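# Stow earphones in chest drawer and close it

## Task

Place the coiled earphones inside the small chest's open drawer, then push that drawer closed, with the chest still standing upright at the end.

## Robot and tools

Robot: two Franka FR3 seven-joint arms, left_arm and right_arm, each carrying a Robotiq 2F-140 parallel gripper with a wrist camera. Both gripper fingers can fold at a hinge. Gripping in the outer quarter of the pads, near the tips, gives the requested squeeze. Deeper toward the palm the fingers may wrap and pull the part inward: narrow parts may slip, wide ones may be squeezed harder than asked. Fingertips pushed into a surface fold easily, unless fully closed, so a descent can overshoot a surface quietly and spoil the next grip.

Frames: the scene frame has its origin at table height, midway between the nominal arm bases, +z up, +x out over the table, left_arm on the +y side. The calibrated bases are left_arm (-0.026, +0.384, +0.017) m, quat_wxyz (+1.000, 0, 0, +0.009), and right_arm (-0.059, -0.449, +0.017) m, quat_wxyz (+1.000, 0, 0, -0.029). Each arm reports its hand pose, velocities and targets in its own base frame. Offsets also run along that arm's base axes, and turns pivot on the Hand target position. Fixed cameras and the table use the scene frame. The gripper's fingers point along its +z and close along its y. end_effector_position is the point between closed pads; the fingertips extend about 33 mm past it at gaps up to 40 mm, about 9 mm when fully open.

Row format, used by execute_actions and move: 18 numbers, each in [-1, 1], always for both arms. Order: left dx, dy, dz, rx, ry, rz, left gripper position, force_limit, speed, then the same nine for the right arm. The six pose numbers are an offset, not a pose. They are measured from that arm's Hand target as it stood when the action or move began. Scale: 1.0 = 0.6 m or 180 degrees. rx, ry, rz form one rotation vector. Resending the same offset moves the arm further. All zeros re-requests the current Hand target. The gripper numbers are absolute commands. Position +1 is fully open (140 mm), about -0.8 is where the pads meet, and -1 closes until blocked. force_limit sets pad force (about 14 N at -1, 40 N at 0, 58 N at +1). speed sets closing rate (about 30, 140 and 250 mm/s at -1, 0 and +1); a fast close grips much harder. Both force_limit and speed start at +1. To leave a gripper alone, resend its previous three numbers, because a 0 is itself a command.

execute_actions(actions, cameras): actions is a list of actions. Each action is up to 15 rows, one per 1/30 s step; short tables repeat their last row to 15 steps. Every row counts from the start-of-action pose. Images come only with an empty list or a cameras request.

move(target, speed, blend, blocking, cameras): target is one 18-number row, or up to 15 rows. Every row is an offset from the same starting Hand targets, not chained. Straight paths, all ending together, at least 0.5 s, cut off at 10 s. speed is in m/s, 0.002 to 2, default 0.25. blend is in metres; 0 stops at each waypoint. No collision avoidance. Faster moves lag, stray and hit harder. The result adds a move: line (done, off_target, moving, held, fault) and limits (paced = clipped, held = steps withheld). wait(seconds 0 to 10) lets time pass. stop brakes a running move. zoom_image(camera, region [x0,y0,x1,y1] pixels, at most 504x504) enlarges cam_high, cam_left_wrist or cam_right_wrist. clear_fault(arm) releases a stopped arm after a reported torque or force fault. read_manual gives licences only. finished_scene(scene) ends the scene irreversibly; the goal must hold without the robot.

Control: each step the command is clipped to within 70 mm and 16 degrees of the measured pose, so big offsets take several actions. Hand target is the last clipped command and the base for the next offsets. The gripper may rest short of it; waiting does not help, so send the remaining distance. A blocked arm keeps pressing; command its target back past the gripper to relieve it.

Results: end_effector_position (m) and end_effector_quat_wxyz in the arm's base frame; Hand target; Tool commands. object_status: 0 moving, 1 blocked while opening, 2 blocked while closing (a grip), 3 reached target or pads met. After sending -1, look for 2. position_measured is in counts: 3 fully open, 75 about 100 mm, 139 about 60 mm, 200 about 20 mm, 230 pads meet. To grip harder, raise force_limit and switch position between -1 and -0.98. To grip softer, open and reclose slowly. Joint torques and external torque estimates, flange force (gripper axes, includes held weight), and Wrist depth grids (7x7 cells of median distance in mm, '-' for none) help detect contact. Cameras: cam_high (fixed, 896x504), cam_left_wrist, cam_right_wrist.

Avoid: contact force of 85 N on an arm or its load, or joint contact torques over 85 N m (first four joints) or 11 N m (wrist joints). Either fault stops the arm until clear_fault. Joint range or speed overruns also fault. Never let the grippers or arms press on each other or close on the other's fingers. Do not drop or swing parts, slam the drawer, tip the chest, or let anything leave the table. Avoid hard grips on parts still resting on something. Heavy loads, outstretched arms or unreachable targets heat motors; a MOTOR HOT line may warn before a 30-60 s brake stop. Loose objects may occasionally be nudged by outside pushes.

Each tool is called after "Call:" as name(argument=value, ...) on one line, values as JSON.

## Session

Call:
execute_actions(actions=[])

Scene clock: 0.00 s.
left_arm: end_effector_position=(+0.4274, -0.2475, +0.1376) position_measured=3 object_status=3 end_effector_quat_wxyz=(-0.050, +0.219, +0.922, -0.314) | right_arm: end_effector_position=(+0.5438, +0.0718, +0.1622) position_measured=3 object_status=3 end_effector_quat_wxyz=(-0.026, +0.731, -0.671, +0.122)
Joint positions: left_arm=[-0.414 0.064 0.219 -2.309 -0.761 2.078 2.325] | right_arm=[0.131 -0.061 0.062 -2.365 -0.262 2.475 0.299]
Joint velocities: within noise
Joint torques (N m): no reading
External joint torques (N m): no reading
Flange force (N): no reading
Wrist depth (mm): cam_left_wrist=[594 476 371 304 258 223 196 / 749 531 400 325 272 235 204 / 820 594 439 349 289 245 214 / 968 118 471 373 308 137 217 / - 109 507 408 327 137 96 / - 217 256 373 352 295 101 / - 222 253 339 384 310 -] | cam_right_wrist=[347 331 314 300 287 274 263 / 359 342 324 310 296 282 270 / 374 355 335 319 303 290 278 / 386 124 347 329 314 138 283 / - 114 360 341 322 138 101 / - 391 373 351 334 320 96 / - 408 374 364 345 330 -]
Hand target: left_arm +0.4274, -0.2475, +0.1376; -0.050, +0.219, +0.922, -0.314 | right_arm +0.5438, +0.0718, +0.1622; -0.026, +0.731, -0.671, +0.122
Tool commands: left_gripper/position=+1.0 left_gripper/force_limit=+1.0 left_gripper/speed=+1.0 right_gripper/position=+1.0 right_gripper/force_limit=+1.0 right_gripper/speed=+1.0

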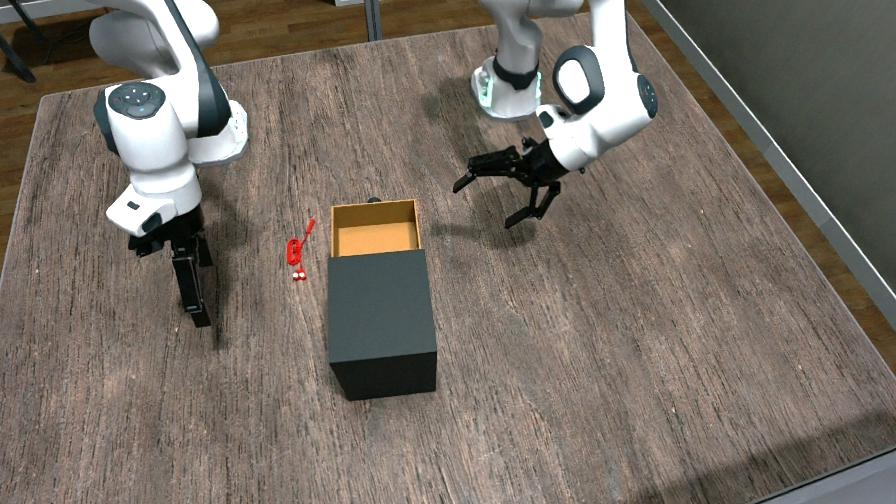

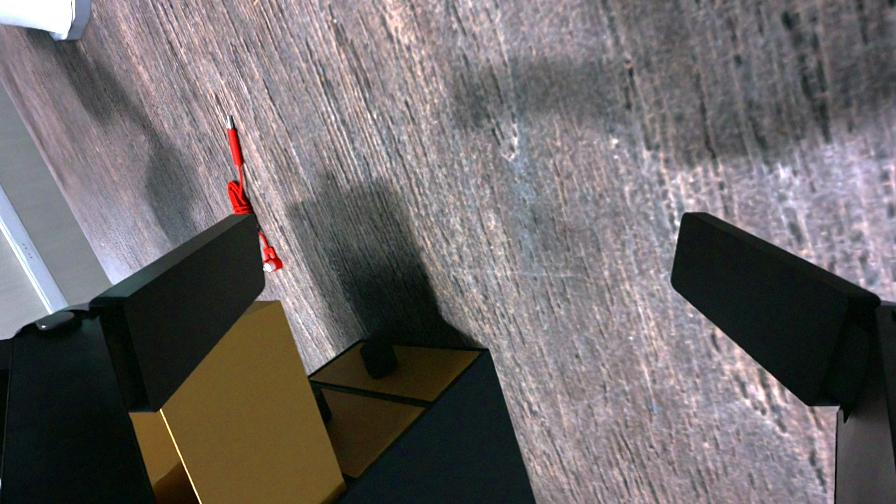

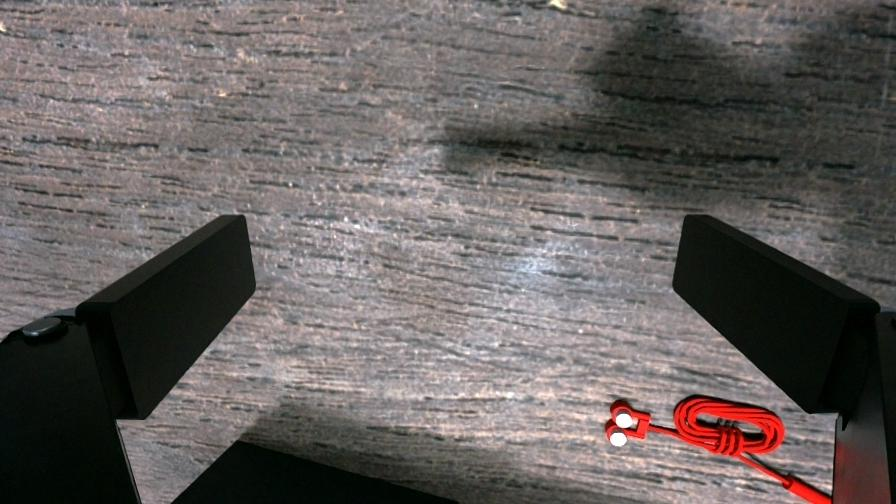

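Call:
zoom_image(camera="cam_high", region=[250, 170, 480, 420])

Call:
zoom_image(camera="cam_left_wrist", region=[120, 80, 540, 504])

Call:
zoom_image(camera="cam_right_wrist", region=[560, 350, 896, 504])

Scaled by 2.016 from the camera's 896x504 image, which has a finer 1280x720 frame.

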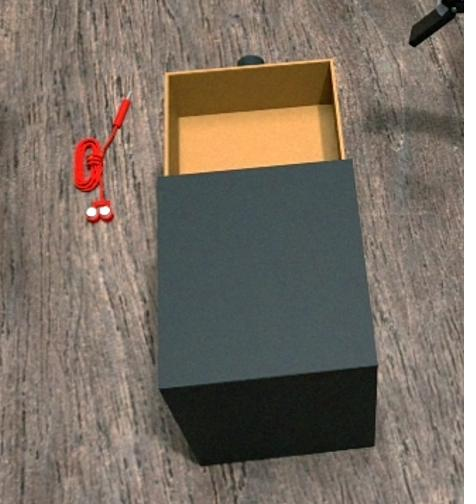

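Scaled by 1.189 from the camera's 896x504 image, which has a finer 1280x720 frame.

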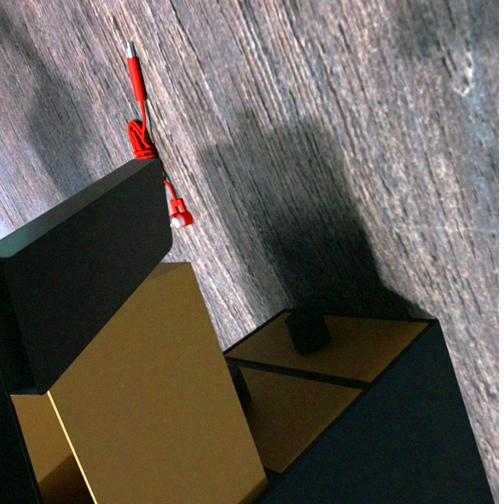

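Scaled by 1.500 from the camera's 896x504 image, which has a finer 1280x720 frame.

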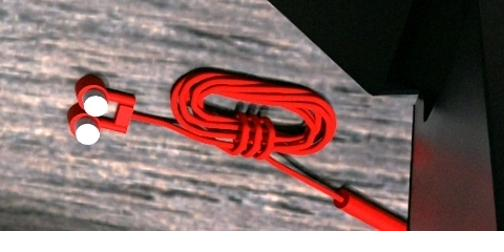

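Call:
move(target=[0, 0.08, 0.25, 0, 0, 0, 1, 1, 1, -0.373, 0.1637, 0.0963, 0.0875, 0.0186, -0.5242, 0.2, 1, 0], speed=0.25, cameras=["all"])

Scene clock: 11.97 s.
left_arm: end_effector_position=(+0.4276, -0.2012, +0.2871) position_measured=3 object_status=3 end_effector_quat_wxyz=(-0.048, +0.222, +0.921, -0.315) | right_arm: end_effector_position=(+0.3206, +0.1698, +0.2198) position_measured=104 object_status=3 end_effector_quat_wxyz=(+0.001, -0.005, +1.000, +0.000)
Joint positions: left_arm=[-0.358 -0.155 0.279 -2.167 -0.585 1.763 2.147] | right_arm=[-0.069 -0.664 0.507 -2.619 0.335 1.999 1.761]
Joint velocities: left_arm=[within noise] | right_arm=[-0.001 0 0 0.001 0 -0.001 0.005]
Joint torques (N m): left_arm=[1.06 -23.68 -1.1 24.08 0.1 1.15 -0.26] | right_arm=[-0.21 -7.66 -7.52 24.53 1.31 2.16 0.24]
External joint torques (N m): left_arm=[1 1.35 0.09 0.51 0.52 -0.08 -0.2] | right_arm=[-0.3 -0.92 0.41 1.26 0.55 -0.27 0.24]
Flange force (N): left_arm=[-4.6 2.5 -2.3] | right_arm=[0.7 1.8 -3.5]
Wrist depth (mm): cam_left_wrist=[645 702 574 470 400 343 304 / 976 823 629 502 424 363 315 / 477 879 683 541 448 383 330 / 486 118 489 571 475 137 338 / - 109 477 464 511 128 96 / - 109 472 432 539 465 - / - 2753 458 432 572 492 -] | cam_right_wrist=[336 336 337 338 341 342 343 / 352 353 356 356 357 359 364 / 371 372 373 375 378 380 382 / 391 390 149 398 150 398 404 / - 88 410 420 416 94 88 / - - 446 445 449 - - / - - 478 479 477 - -]
Hand target: left_arm +0.4274, -0.1995, +0.2876; -0.050, +0.219, +0.922, -0.314 | right_arm +0.3200, +0.1700, +0.2200; +0.000, -0.001, +1.000, +0.001
Off the commanded pose: left_arm 0.002 m, 0 deg | right_arm 0.001 m, 0 deg.
move: done

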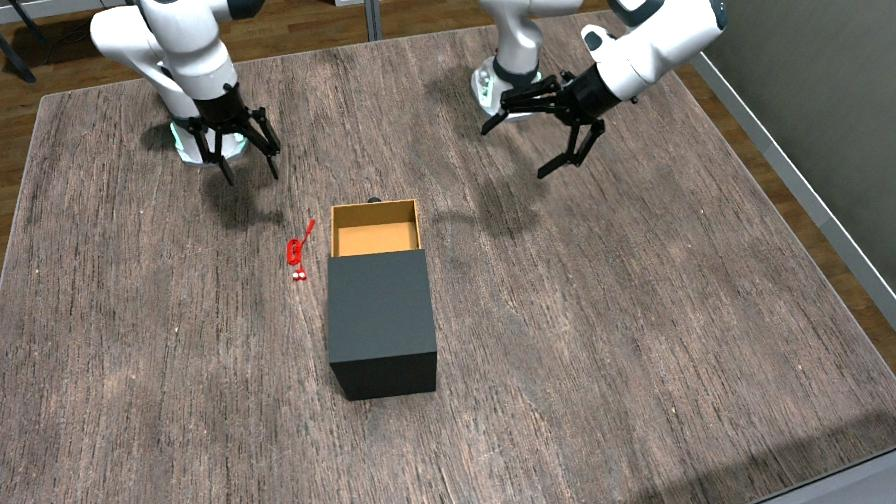

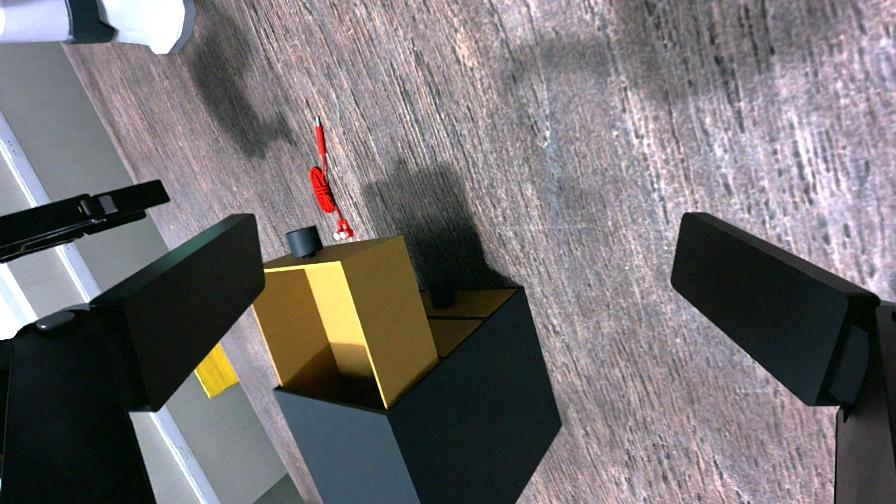

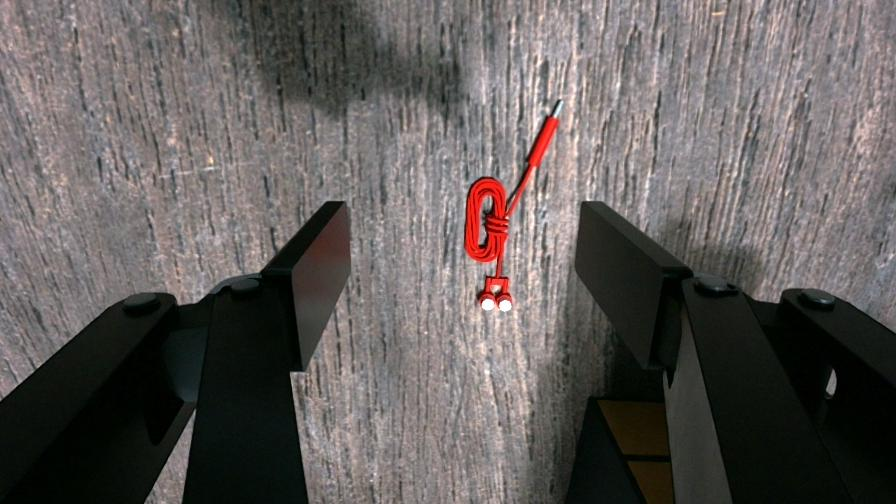

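Call:
zoom_image(camera="cam_right_wrist", region=[420, 80, 600, 330])

Call:
zoom_image(camera="cam_left_wrist", region=[230, 100, 590, 504])

Call:
zoom_image(camera="cam_high", region=[260, 180, 460, 410])

Scaled by 2.016 from the camera's 896x504 image, which has a finer 1280x720 frame.

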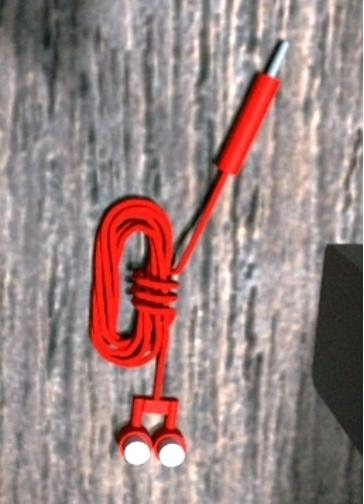

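Scaled by 1.248 from the camera's 896x504 image, which has a finer 1280x720 frame.

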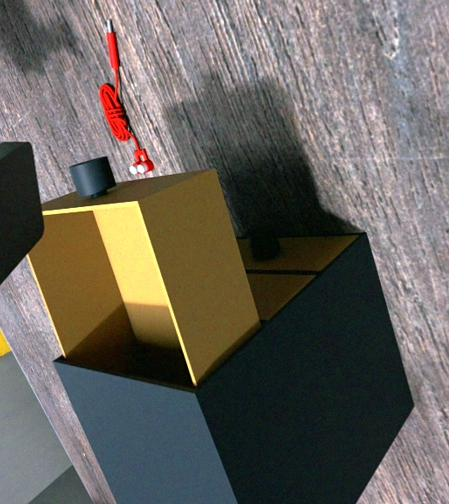

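Scaled by 2.191 from the camera's 896x504 image, which has a finer 1280x720 frame.

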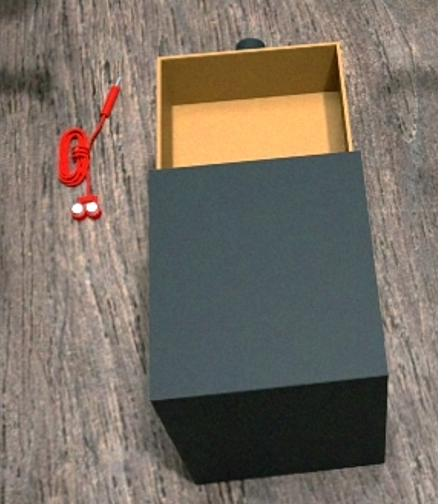

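Call:
move(target=[0, 0, 0, 0, 0, 0, 1, 1, 1, 0.0883, -0.0417, -0.2917, 0, 0, 0, -0.85, -1, -0.3], speed=0.25, cameras=["cam_right_wrist"])

Scene clock: 20.87 s.
left_arm: end_effector_position=(+0.4276, -0.2011, +0.2871) position_measured=3 object_status=3 end_effector_quat_wxyz=(-0.048, +0.222, +0.921, -0.315) | right_arm: end_effector_position=(+0.3720, +0.1446, +0.0449) position_measured=232 object_status=3 end_effector_quat_wxyz=(-0.001, -0.003, +1.000, +0.001)
Joint positions: left_arm=[-0.358 -0.155 0.279 -2.167 -0.585 1.762 2.147] | right_arm=[-0.275 -0.131 0.674 -2.724 0.166 2.614 1.815]
Joint velocities: left_arm=[within noise] | right_arm=[-0.001 0 0.001 -0.001 0.001 0.001 0.006]
Joint torques (N m): left_arm=[0.99 -23.64 -1.08 24.06 0.11 1.14 -0.25] | right_arm=[-0.22 -16.2 -1.48 19.73 0.29 2.74 0.26]
External joint torques (N m): left_arm=[1.06 1.37 0.25 0.48 0.54 -0.07 -0.19] | right_arm=[-0.15 0.06 0.63 1.56 -0.13 0.33 0.26]
Flange force (N): left_arm=[-4.5 2.8 -2.3] | right_arm=[-5.9 3.6 2.5]
Wrist depth (mm): cam_left_wrist=[647 704 575 467 398 345 303 / 1046 832 624 506 420 362 316 / 2528 935 692 541 446 381 333 / 473 118 495 566 477 137 337 / - 110 479 468 508 128 96 / - 1158 444 419 536 468 - / - 2503 431 404 583 491 -] | cam_right_wrist=[175 176 177 178 179 180 181 / 184 185 186 187 188 189 190 / 194 195 196 197 197 200 200 / 205 206 206 124 204 211 213 / 217 216 - 88 88 221 225 / 228 - - - 70 - 237 / - - - - - - -]
Hand target: left_arm +0.4274, -0.1995, +0.2876; -0.050, +0.219, +0.922, -0.314 | right_arm +0.3730, +0.1450, +0.0450; +0.000, -0.001, +1.000, +0.001
Off the commanded pose: left_arm 0.002 m, 0 deg | right_arm 0.001 m, 0 deg.
move: done
Images, in order (width x height): cam_right_wrist 896x504.

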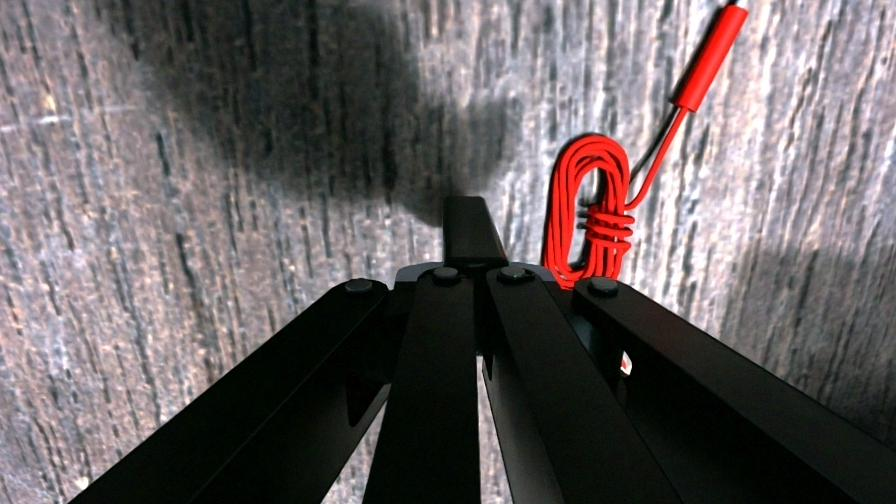

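Call:
move(target=[0, 0, 0, 0, 0, 0, 1, 1, 1, 0.0017, 0.09, -0.005, 0, 0, 0, -0.08, -1, 0], speed=0.15, cameras=["cam_right_wrist"])

Scene clock: 23.97 s.
left_arm: end_effector_position=(+0.4276, -0.2011, +0.2871) position_measured=3 object_status=3 end_effector_quat_wxyz=(-0.048, +0.222, +0.921, -0.315) | right_arm: end_effector_position=(+0.3743, +0.1989, +0.0422) position_measured=139 object_status=3 end_effector_quat_wxyz=(+0.001, -0.003, +1.000, +0.001)
Joint positions: left_arm=[-0.358 -0.155 0.279 -2.167 -0.585 1.762 2.147] | right_arm=[-0.27 -0.048 0.769 -2.652 0.07 2.619 2.002]
Joint velocities: left_arm=[within noise] | right_arm=[-0.001 0.001 0 0 -0.001 0 0.005]
Joint torques (N m): left_arm=[1.02 -23.65 -1.12 24.07 0.09 1.14 -0.3] | right_arm=[-0.12 -16.73 -0.36 19.82 0.3 2.21 0.13]
External joint torques (N m): left_arm=[1.1 1.38 0.21 0.47 0.53 -0.07 -0.23] | right_arm=[-0.13 0.27 0.51 1.44 -0.13 -0.24 0.13]
Flange force (N): left_arm=[-4.5 2.7 -2.3] | right_arm=[-5.7 3.9 1.1]
Wrist depth (mm): cam_left_wrist=[637 716 576 469 396 345 303 / 1082 823 627 504 422 362 317 / 2503 928 663 541 450 384 332 / 423 118 635 568 478 137 337 / - 109 487 410 513 128 96 / - 102 489 413 534 464 - / - 2950 467 426 582 490 -] | cam_right_wrist=[172 173 175 175 176 177 178 / 181 182 183 183 186 187 188 / 191 192 193 193 195 197 198 / 202 203 152 203 153 208 209 / - 78 94 216 216 93 218 / - - 231 232 233 - 74 / - - - 248 249 - -]
Hand target: left_arm +0.4274, -0.1995, +0.2876; -0.050, +0.219, +0.922, -0.314 | right_arm +0.3740, +0.1990, +0.0420; +0.000, -0.001, +1.000, +0.001
Off the commanded pose: left_arm 0.002 m, 0 deg | right_arm 0.000 m, 0 deg.
move: done
Images, in order (width x height): cam_right_wrist 896x504.

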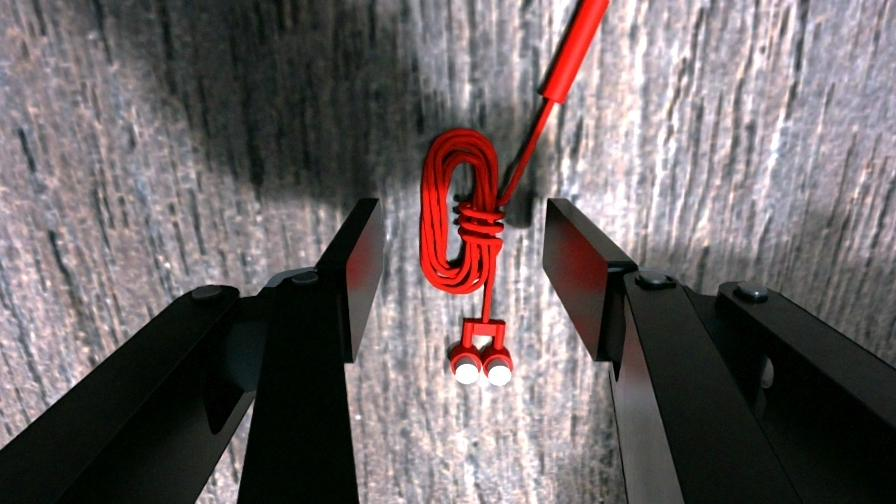

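Call:
move(target=[0, 0, 0, 0, 0, 0, 1, 1, 1, 0.001, 0, -0.0367, 0, 0, 0, -0.08, -1, 0], speed=0.06, cameras=["cam_right_wrist"])

Scene clock: 25.90 s.
left_arm: end_effector_position=(+0.4276, -0.2011, +0.2871) position_measured=3 object_status=3 end_effector_quat_wxyz=(-0.048, +0.222, +0.921, -0.315) | right_arm: end_effector_position=(+0.3737, +0.1982, +0.0199) position_measured=139 object_status=3 end_effector_quat_wxyz=(-0.001, -0.003, +1.000, +0.000)
Joint positions: left_arm=[-0.358 -0.155 0.279 -2.167 -0.585 1.762 2.147] | right_arm=[-0.281 0.04 0.757 -2.654 -0.06 2.681 2.094]
Joint velocities: left_arm=[within noise] | right_arm=[0.001 0 0.001 0.002 0 0.001 0.004]
Joint torques (N m): left_arm=[0.97 -23.72 -1.12 24.11 0.1 1.16 -0.25] | right_arm=[1 -18.32 0.51 18.55 0.26 2.74 0.26]
External joint torques (N m): left_arm=[1.04 1.16 0.2 0.61 0.52 -0.05 -0.19] | right_arm=[0.95 0.21 -0.28 1.48 -0.12 0.33 0.26]
Flange force (N): left_arm=[-4.3 2.4 -2.5] | right_arm=[-5.5 4.7 4.3]
Wrist depth (mm): cam_left_wrist=[639 706 574 470 398 346 304 / 1003 829 626 507 424 363 316 / 1096 898 650 545 448 381 330 / 433 118 431 566 480 137 338 / - 109 475 406 514 128 96 / - 109 516 416 531 463 - / - - 435 395 580 493 -] | cam_right_wrist=[153 154 155 155 156 156 158 / 161 161 162 163 163 165 165 / 169 170 170 168 171 173 174 / 178 179 152 176 178 183 185 / 186 78 94 192 191 93 192 / - - 203 201 203 - 74 / - - - 218 219 - -]
Hand target: left_arm +0.4274, -0.1995, +0.2876; -0.050, +0.219, +0.922, -0.314 | right_arm +0.3746, +0.1990, +0.0199; +0.000, -0.001, +1.000, +0.001
Off the commanded pose: left_arm 0.002 m, 0 deg | right_arm 0.001 m, 0 deg.
move: done
Images, in order (width x height): cam_right_wrist 896x504.

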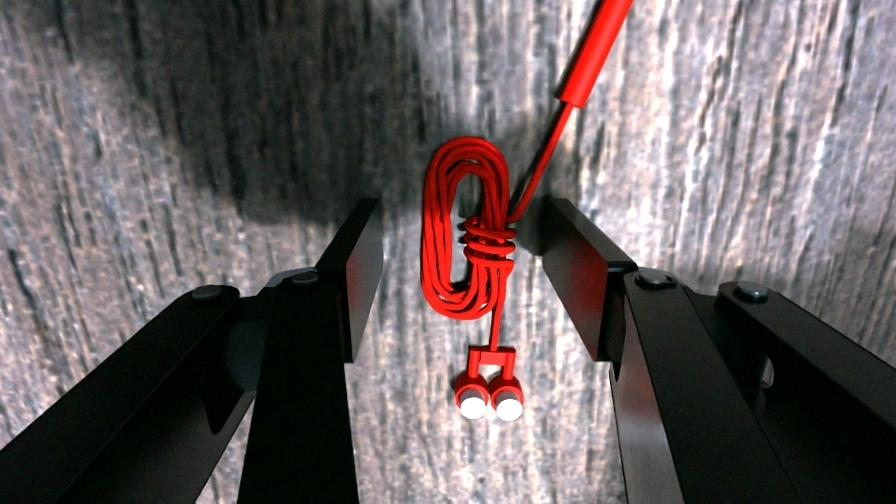

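Call:
move(target=[[0, 0, 0, 0, 0, 0, 1, 1, 1, 0, 0.0038, -0.0017, 0, 0, 0, -0.08, -1, 0], [0, 0, 0, 0, 0, 0, 1, 1, 1, 0, 0.0038, -0.0017, 0, 0, 0, -1, -1, -1]], speed=0.05, cameras=["cam_right_wrist"])

Scene clock: 29.30 s.
left_arm: end_effector_position=(+0.4276, -0.2011, +0.2871) position_measured=3 object_status=3 end_effector_quat_wxyz=(-0.048, +0.222, +0.921, -0.315) | right_arm: end_effector_position=(+0.3746, +0.2005, +0.0193) position_measured=213 object_status=2 end_effector_quat_wxyz=(+0.000, -0.002, +1.000, +0.000)
Joint positions: left_arm=[-0.358 -0.155 0.279 -2.167 -0.585 1.762 2.147] | right_arm=[-0.279 0.048 0.757 -2.649 -0.074 2.683 2.111]
Joint torques (N m): left_arm=[1 -23.69 -1.14 24.08 0.09 1.15 -0.23] | right_arm=[0.74 -17.89 1.03 17.77 0.28 2.73 0.16]
External joint torques (N m): left_arm=[1.02 1.45 0.14 0.44 0.52 -0.07 -0.17] | right_arm=[0.75 0.81 0.16 0.65 -0.11 0.29 0.16]
Flange force (N): left_arm=[-4.7 2.8 -2.1] | right_arm=[-4.1 4.0 5.6]
Wrist depth (mm): cam_left_wrist=[639 710 576 471 397 345 304 / 1068 823 627 501 421 363 318 / 437 904 661 541 446 380 332 / 430 118 664 570 479 136 340 / - 109 477 393 507 128 96 / - 2608 464 410 536 466 - / - - 456 408 582 490 -] | cam_right_wrist=[152 153 154 155 155 156 157 / 160 161 162 162 164 164 165 / 169 169 170 169 172 173 173 / 178 179 178 123 179 183 184 / 188 187 - 88 94 190 195 / 198 - - - 67 - 205 / - - - - - 72 -]
Hand target: left_arm +0.4274, -0.1995, +0.2876; -0.050, +0.219, +0.922, -0.314 | right_arm +0.3746, +0.2012, +0.0189; +0.000, -0.001, +1.000, +0.001
Off the commanded pose: left_arm 0.002 m, 0 deg | right_arm 0.001 m, 0 deg.
move: done
Images, in order (width x height): cam_right_wrist 896x504.

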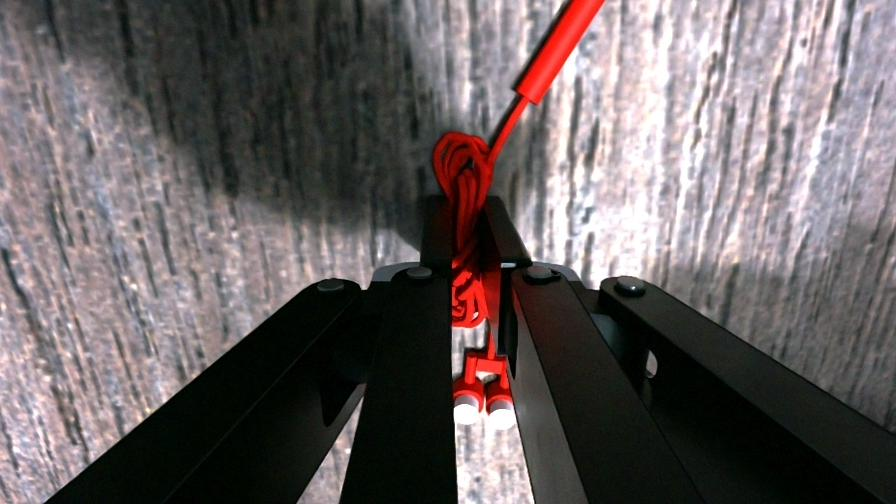

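Call:
move(target=[[0, 0, 0, 0, 0, 0, 1, 1, 1, 0, 0, 0.05, 0, 0, 0, -1, -1, -1], [0, 0, 0, 0, 0, 0, 1, 1, 1, -0.05, 0, 0.5, 0, 0, 0, -1, -1, -1]], speed=[0.06, 0.2], blend=0.02, cameras=["all"])

Scene clock: 32.40 s.
left_arm: end_effector_position=(+0.4276, -0.2011, +0.2871) position_measured=3 object_status=3 end_effector_quat_wxyz=(-0.048, +0.222, +0.921, -0.315) | right_arm: end_effector_position=(+0.3450, +0.2018, +0.3185) position_measured=213 object_status=2 end_effector_quat_wxyz=(+0.001, +0.002, +1.000, +0.001)
Joint positions: left_arm=[-0.358 -0.155 0.279 -2.167 -0.585 1.762 2.147] | right_arm=[-0.08 -0.588 0.487 -2.313 0.27 1.776 1.853]
Joint velocities: left_arm=[within noise] | right_arm=[0 0 -0.001 -0.001 -0.001 -0.003 0]
Joint torques (N m): left_arm=[0.94 -23.71 -1.15 24.08 0.11 1.15 -0.28] | right_arm=[0.7 -9.14 -8.22 25.57 0.74 2.15 -0.21]
External joint torques (N m): left_arm=[0.91 1.25 0.06 0.55 0.53 -0.07 -0.22] | right_arm=[0.66 -0.51 -0.18 1.85 -0.09 -0.27 -0.21]
Flange force (N): left_arm=[-4.5 2.3 -2.2] | right_arm=[-1.3 1.1 -5.2]
Wrist depth (mm): cam_left_wrist=[645 700 574 473 398 345 303 / 1024 826 623 502 422 361 316 / 2528 939 692 542 451 381 332 / 439 118 654 568 479 137 338 / - 109 475 429 513 128 96 / - 110 490 430 536 470 - / - 2118 1197 433 580 492 -] | cam_right_wrist=[424 425 430 426 432 434 435 / 442 446 448 453 455 456 458 / 469 470 472 465 480 480 485 / 495 496 493 119 499 504 514 / 525 517 - 88 94 301 319 / 547 - - - 70 - 317 / - - - - - 72 -]
Hand target: left_arm +0.4274, -0.1995, +0.2876; -0.050, +0.219, +0.922, -0.314 | right_arm +0.3446, +0.2012, +0.3189; +0.000, -0.001, +1.000, +0.001
Off the commanded pose: left_arm 0.002 m, 0 deg | right_arm 0.001 m, 0 deg.
move: done; blend cut to 0.015 m at target 1

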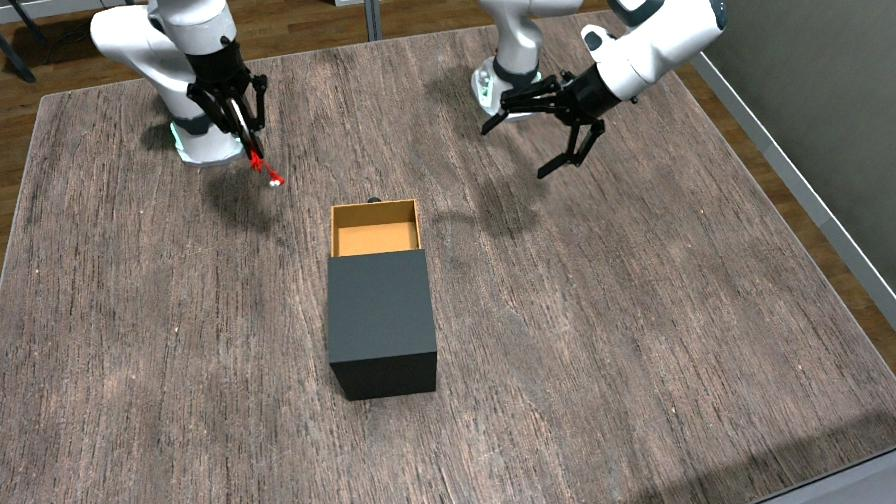

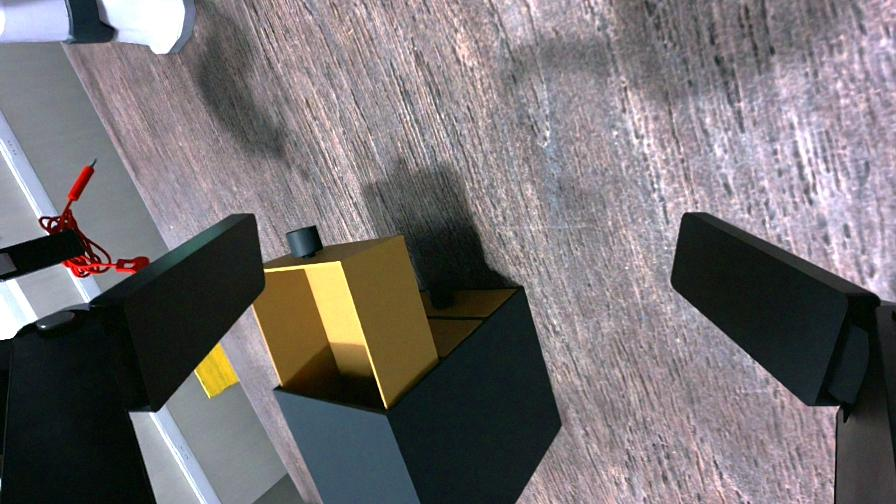

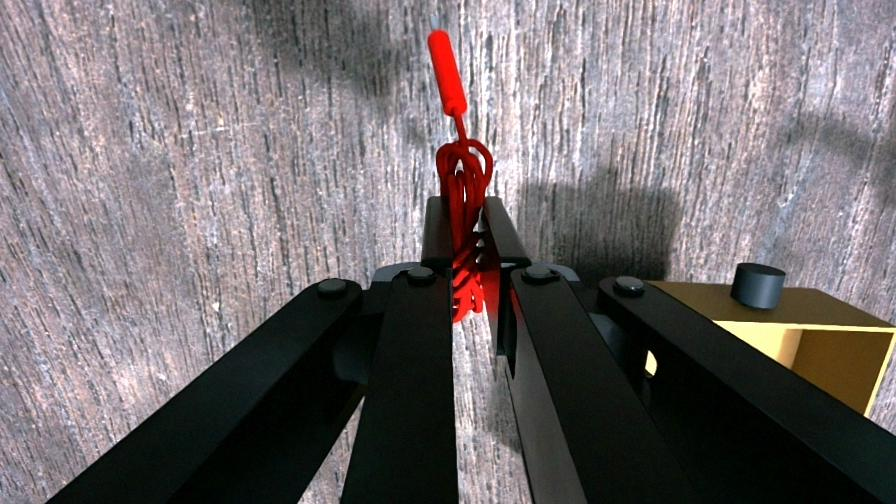

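Call:
move(target=[[0, 0, 0, 0, 0, 0, 1, 1, 1, 0.2503, 0.3687, 0.052, 0, 0, 0.236, -1, -1, -1]], speed=0.2, cameras=["all"])

Scene clock: 40.00 s.
left_arm: end_effector_position=(+0.4276, -0.2011, +0.2871) position_measured=3 object_status=3 end_effector_quat_wxyz=(-0.048, +0.222, +0.921, -0.315) | right_arm: end_effector_position=(+0.4952, +0.4226, +0.3503) position_measured=213 object_status=2 end_effector_quat_wxyz=(+0.001, -0.359, +0.933, +0.002)
Joint positions: left_arm=[-0.358 -0.155 0.279 -2.167 -0.585 1.762 2.147] | right_arm=[0.141 0.383 0.733 -1.319 -0.251 1.611 1.683]
Joint velocities: left_arm=[within noise] | right_arm=[0 0 0 0.001 -0.001 -0.004 -0.004]
Joint torques (N m): left_arm=[1.03 -23.66 -1.13 24.1 0.11 1.14 -0.23] | right_arm=[0.87 -37.03 7.84 25.21 0.68 2.16 -0.26]
External joint torques (N m): left_arm=[1.09 1.22 0.18 0.59 0.53 -0.08 -0.17] | right_arm=[0.83 -0.04 0.2 1.95 -0.16 -0.28 -0.26]
Flange force (N): left_arm=[-4.4 2.6 -2.5] | right_arm=[-14.5 0.4 -8.3]
Wrist depth (mm): cam_left_wrist=[650 696 572 472 398 342 304 / 2316 829 626 504 421 362 318 / 2753 928 686 542 447 379 332 / - 118 490 572 482 137 338 / - 109 470 447 513 128 96 / - 289 442 393 540 468 - / - 2608 470 406 580 494 -] | cam_right_wrist=[449 452 443 306 454 459 462 / 472 472 322 328 477 483 487 / 493 264 332 158 497 510 513 / 520 274 275 118 530 542 545 / 296 286 - 88 94 564 575 / 585 - - - 70 - 607 / - - - - - 72 -]
Hand target: left_arm +0.4274, -0.1995, +0.2876; -0.050, +0.219, +0.922, -0.314 | right_arm +0.4948, +0.4225, +0.3501; +0.000, -0.363, +0.932, +0.001
Off the commanded pose: left_arm 0.002 m, 0 deg | right_arm 0.000 m, 1 deg.
move: done

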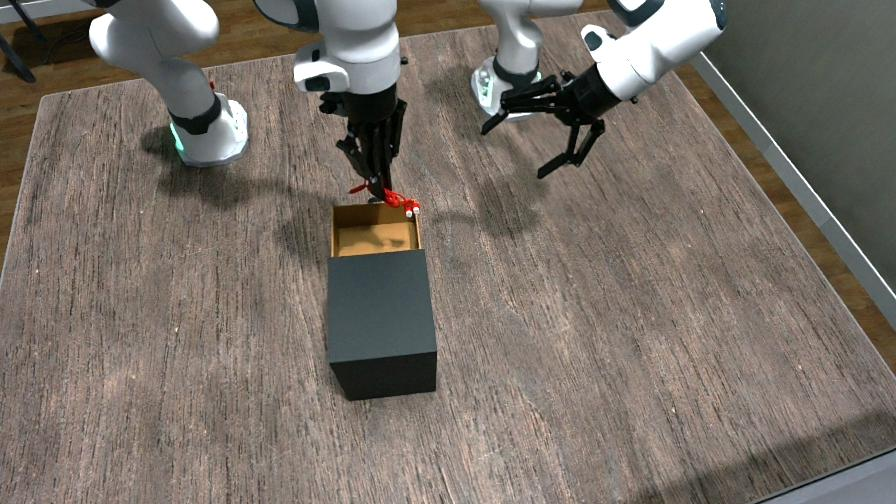

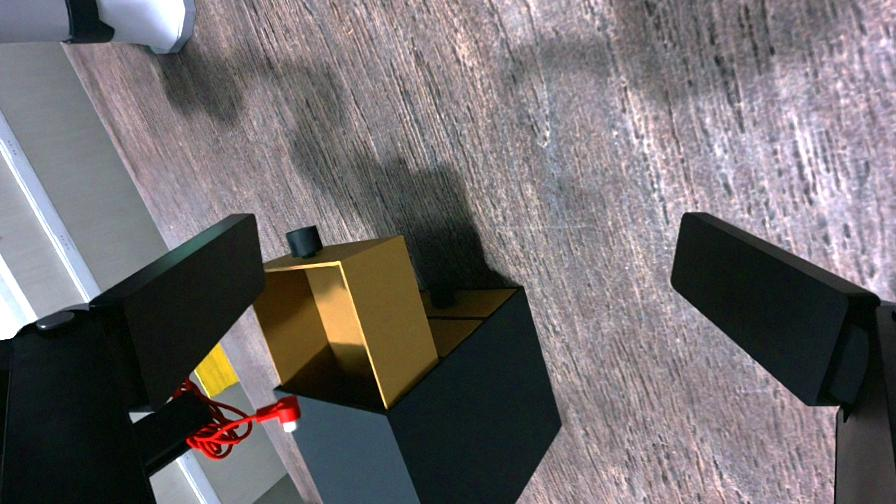

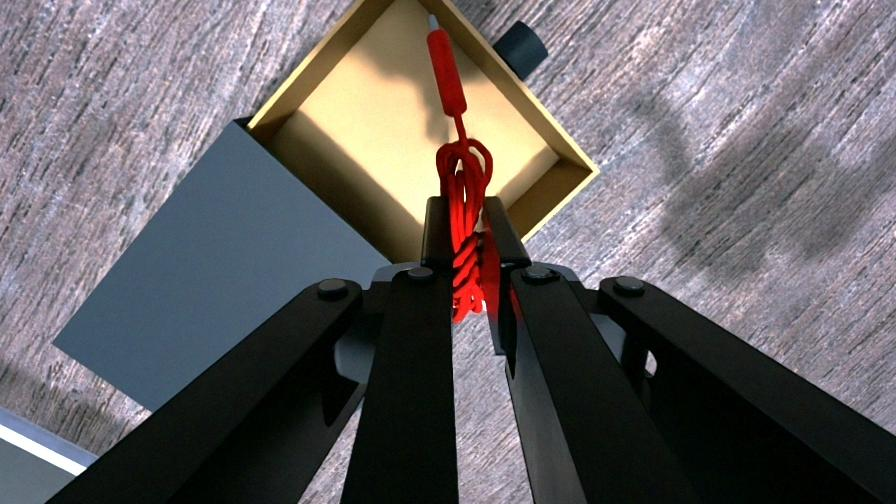

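Call:
move(target=[[0, 0, 0, 0, 0, 0, 1, 1, 1, 0.0078, -0.0197, -0.15, 0, 0, 0, -1, -1, -1], [0, 0, 0, 0, 0, 0, 1, 1, 1, 0.0078, -0.0197, -0.267, 0, 0, 0, -1, -1, -1]], speed=[0.15, 0.08], blend=0.02, cameras=["all"])

Scene clock: 45.40 s.
left_arm: end_effector_position=(+0.4276, -0.2011, +0.2871) position_measured=3 object_status=3 end_effector_quat_wxyz=(-0.048, +0.222, +0.921, -0.315) | right_arm: end_effector_position=(+0.4985, +0.4102, +0.1898) position_measured=213 object_status=2 end_effector_quat_wxyz=(-0.002, -0.365, +0.931, +0.001)
Joint positions: left_arm=[-0.358 -0.155 0.279 -2.167 -0.585 1.762 2.147] | right_arm=[0.074 0.407 0.711 -1.706 -0.285 2.003 1.689]
Joint velocities: left_arm=[within noise] | right_arm=[0 0 -0.001 0.001 -0.001 0.004 0.003]
Joint torques (N m): left_arm=[0.97 -23.7 -1.06 24.09 0.1 1.15 -0.26] | right_arm=[0.99 -37.25 8.58 24.31 0.63 2.83 0.29]
External joint torques (N m): left_arm=[1.1 1.19 0.33 0.57 0.53 -0.06 -0.2] | right_arm=[0.95 -0.56 -0.09 1.05 -0.13 0.42 0.29]
Flange force (N): left_arm=[-4.3 2.6 -2.6] | right_arm=[-4.7 1.3 -0.7]
Wrist depth (mm): cam_left_wrist=[637 714 574 473 398 347 303 / 1174 826 623 505 421 361 318 / - 921 686 543 452 382 331 / - 118 668 570 476 137 338 / - 109 367 487 512 128 96 / - 287 400 414 541 466 - / - 312 - - 578 487 -] | cam_right_wrist=[303 108 162 164 124 306 312 / 313 - 170 172 171 324 328 / - 174 177 177 183 148 347 / 165 182 185 123 190 168 364 / - 187 - 88 94 140 390 / 115 - - - 70 - 410 / - - - - - 72 -]
Hand target: left_arm +0.4274, -0.1995, +0.2876; -0.050, +0.219, +0.922, -0.314 | right_arm +0.4995, +0.4106, +0.1899; +0.000, -0.363, +0.932, +0.001
Off the commanded pose: left_arm 0.002 m, 0 deg | right_arm 0.001 m, 0 deg.
move: done

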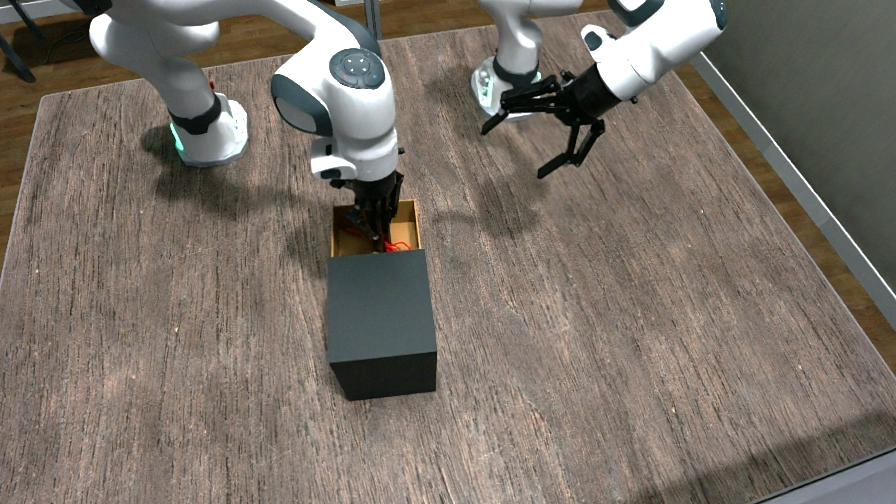

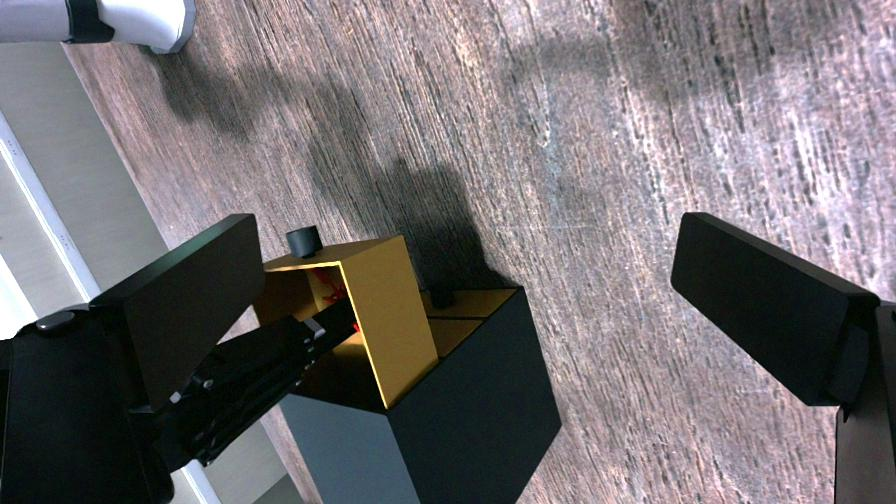

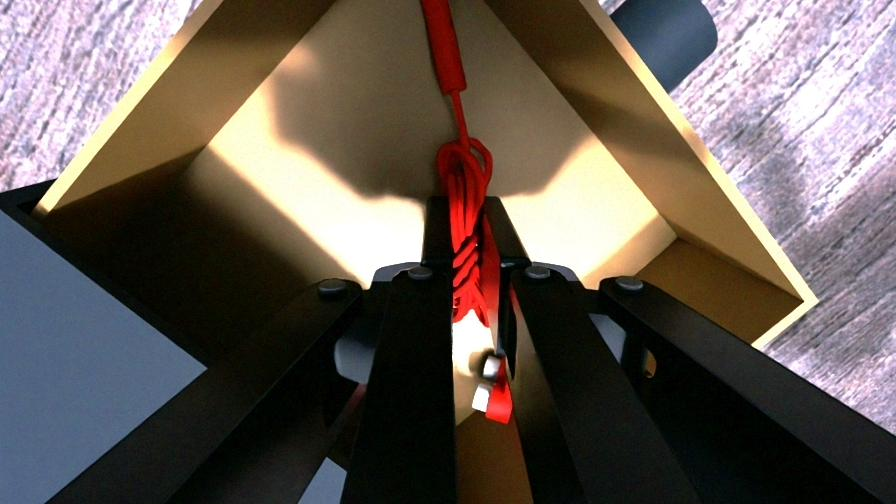

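Call:
move(target=[[0, 0, 0, 0, 0, 0, 1, 1, 1, 0, 0, -0.0133, 0, 0, 0, -1, -1, -1], [0, 0, 0, 0, 0, 0, 1, 1, 1, 0, 0, -0.0133, 0, 0, 0, -0.1, -1, -1]], speed=0.05, cameras=["cam_right_wrist"])

Scene clock: 48.43 s.
left_arm: end_effector_position=(+0.4276, -0.2011, +0.2871) position_measured=3 object_status=3 end_effector_quat_wxyz=(-0.048, +0.222, +0.921, -0.315) | right_arm: end_effector_position=(+0.4993, +0.4104, +0.1829) position_measured=141 object_status=0 end_effector_quat_wxyz=(+0.000, -0.365, +0.931, +0.001)
Joint positions: left_arm=[-0.358 -0.155 0.279 -2.167 -0.585 1.762 2.147] | right_arm=[0.079 0.412 0.703 -1.716 -0.29 2.021 1.693]
Joint torques (N m): left_arm=[0.96 -23.7 -1.13 24.09 0.09 1.16 -0.23] | right_arm=[1.02 -37.05 8.57 23.98 0.85 2.73 0.21]
External joint torques (N m): left_arm=[1.08 1.08 0.23 0.64 0.52 -0.04 -0.17] | right_arm=[1.04 -0.02 -0.12 0.66 0.1 0.28 0.21]
Flange force (N): left_arm=[-4.2 2.4 -2.6] | right_arm=[-4.7 1.3 0.0]
Wrist depth (mm): cam_left_wrist=[642 702 576 468 396 343 303 / 1050 826 623 505 418 362 316 / - 925 690 542 450 381 333 / - 118 480 570 477 137 337 / - 109 365 470 510 128 96 / - 291 410 419 533 468 - / - 290 - 425 576 491 -] | cam_right_wrist=[296 96 156 156 120 119 306 / 101 137 162 164 166 315 323 / 119 168 170 169 175 136 340 / 162 175 148 180 166 165 356 / - 78 94 191 175 93 374 / - - - 199 184 - 73 / - - - 196 163 - -]
Hand target: left_arm +0.4274, -0.1995, +0.2876; -0.050, +0.219, +0.922, -0.314 | right_arm +0.4995, +0.4106, +0.1819; +0.000, -0.363, +0.932, +0.001
Off the commanded pose: left_arm 0.002 m, 0 deg | right_arm 0.001 m, 0 deg.
move: done
Images, in order (width x height): cam_right_wrist 896x504.

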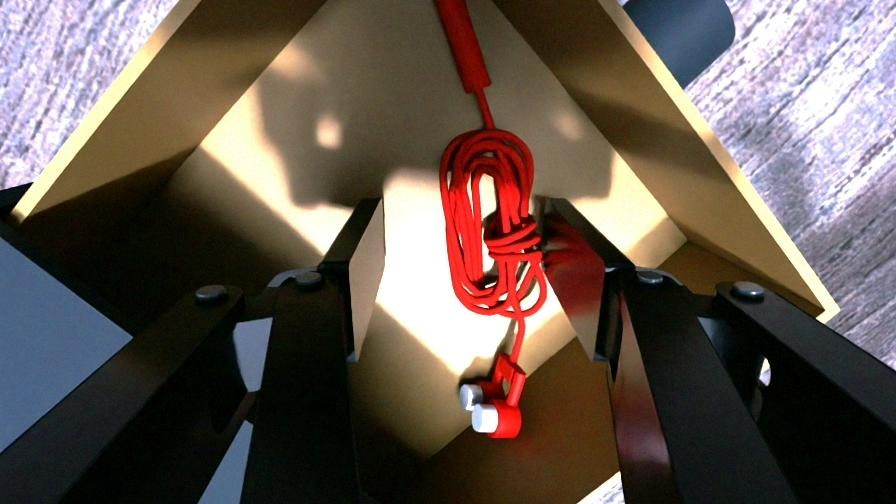

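Call:
move(target=[0, 0, 0, 0, 0, 0, 1, 1, 1, 0, 0, 0.2333, 0, 0, 0, -0.1, -1, -1], speed=0.12, cameras=["all"])

Scene clock: 59.10 s.
left_arm: end_effector_position=(+0.4276, -0.2011, +0.2871) position_measured=3 object_status=3 end_effector_quat_wxyz=(-0.048, +0.222, +0.921, -0.315) | right_arm: end_effector_position=(+0.5007, +0.4101, +0.3221) position_measured=141 object_status=3 end_effector_quat_wxyz=(+0.001, -0.359, +0.933, +0.001)
Joint positions: left_arm=[-0.358 -0.155 0.279 -2.167 -0.585 1.762 2.147] | right_arm=[0.09 0.355 0.739 -1.431 -0.238 1.697 1.662]
Joint velocities: left_arm=[within noise] | right_arm=[0 0 0 0 0 -0.004 0.001]
Joint torques (N m): left_arm=[0.99 -23.68 -1.15 24.11 0.1 1.15 -0.28] | right_arm=[0.83 -35.87 7.95 25.42 1.03 2.19 -0.19]
External joint torques (N m): left_arm=[1.05 1.24 0.16 0.58 0.52 -0.07 -0.22] | right_arm=[0.83 0.14 0.53 1.61 0.21 -0.27 -0.19]
Flange force (N): left_arm=[-4.5 2.5 -2.5] | right_arm=[-10.9 0.4 -5.9]
Wrist depth (mm): cam_left_wrist=[635 704 574 468 402 345 303 / 2581 823 626 504 423 364 316 / 2608 925 690 540 449 382 333 / 2528 118 434 568 477 137 340 / - 109 487 408 508 128 96 / - 294 516 436 526 465 - / - 2555 435 400 580 490 -] | cam_right_wrist=[422 424 423 285 425 431 436 / 445 445 301 298 309 456 456 / 470 236 304 308 312 480 483 / 495 245 115 327 150 508 512 / - 78 94 268 130 93 531 / - - - 572 - - 73 / - - - 610 - - -]
Hand target: left_arm +0.4274, -0.1995, +0.2876; -0.050, +0.219, +0.922, -0.314 | right_arm +0.4995, +0.4106, +0.3219; +0.000, -0.363, +0.932, +0.001
Off the commanded pose: left_arm 0.002 m, 0 deg | right_arm 0.001 m, 0 deg.
move: done

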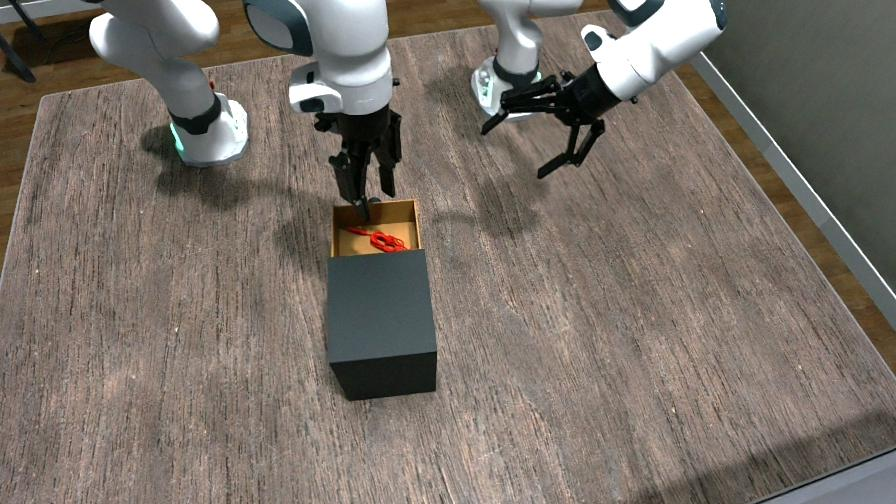

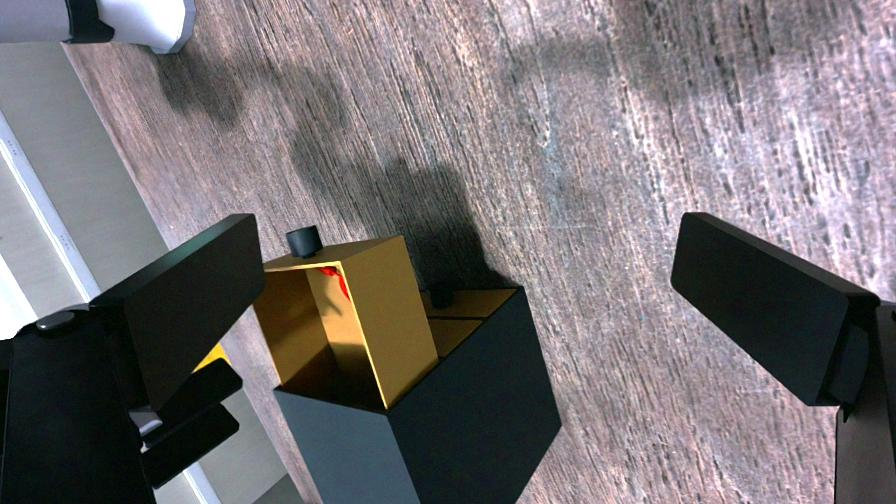

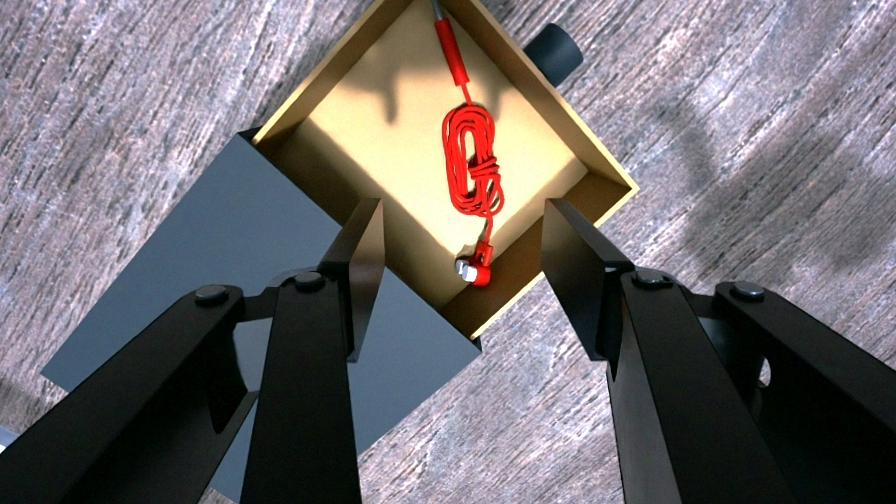

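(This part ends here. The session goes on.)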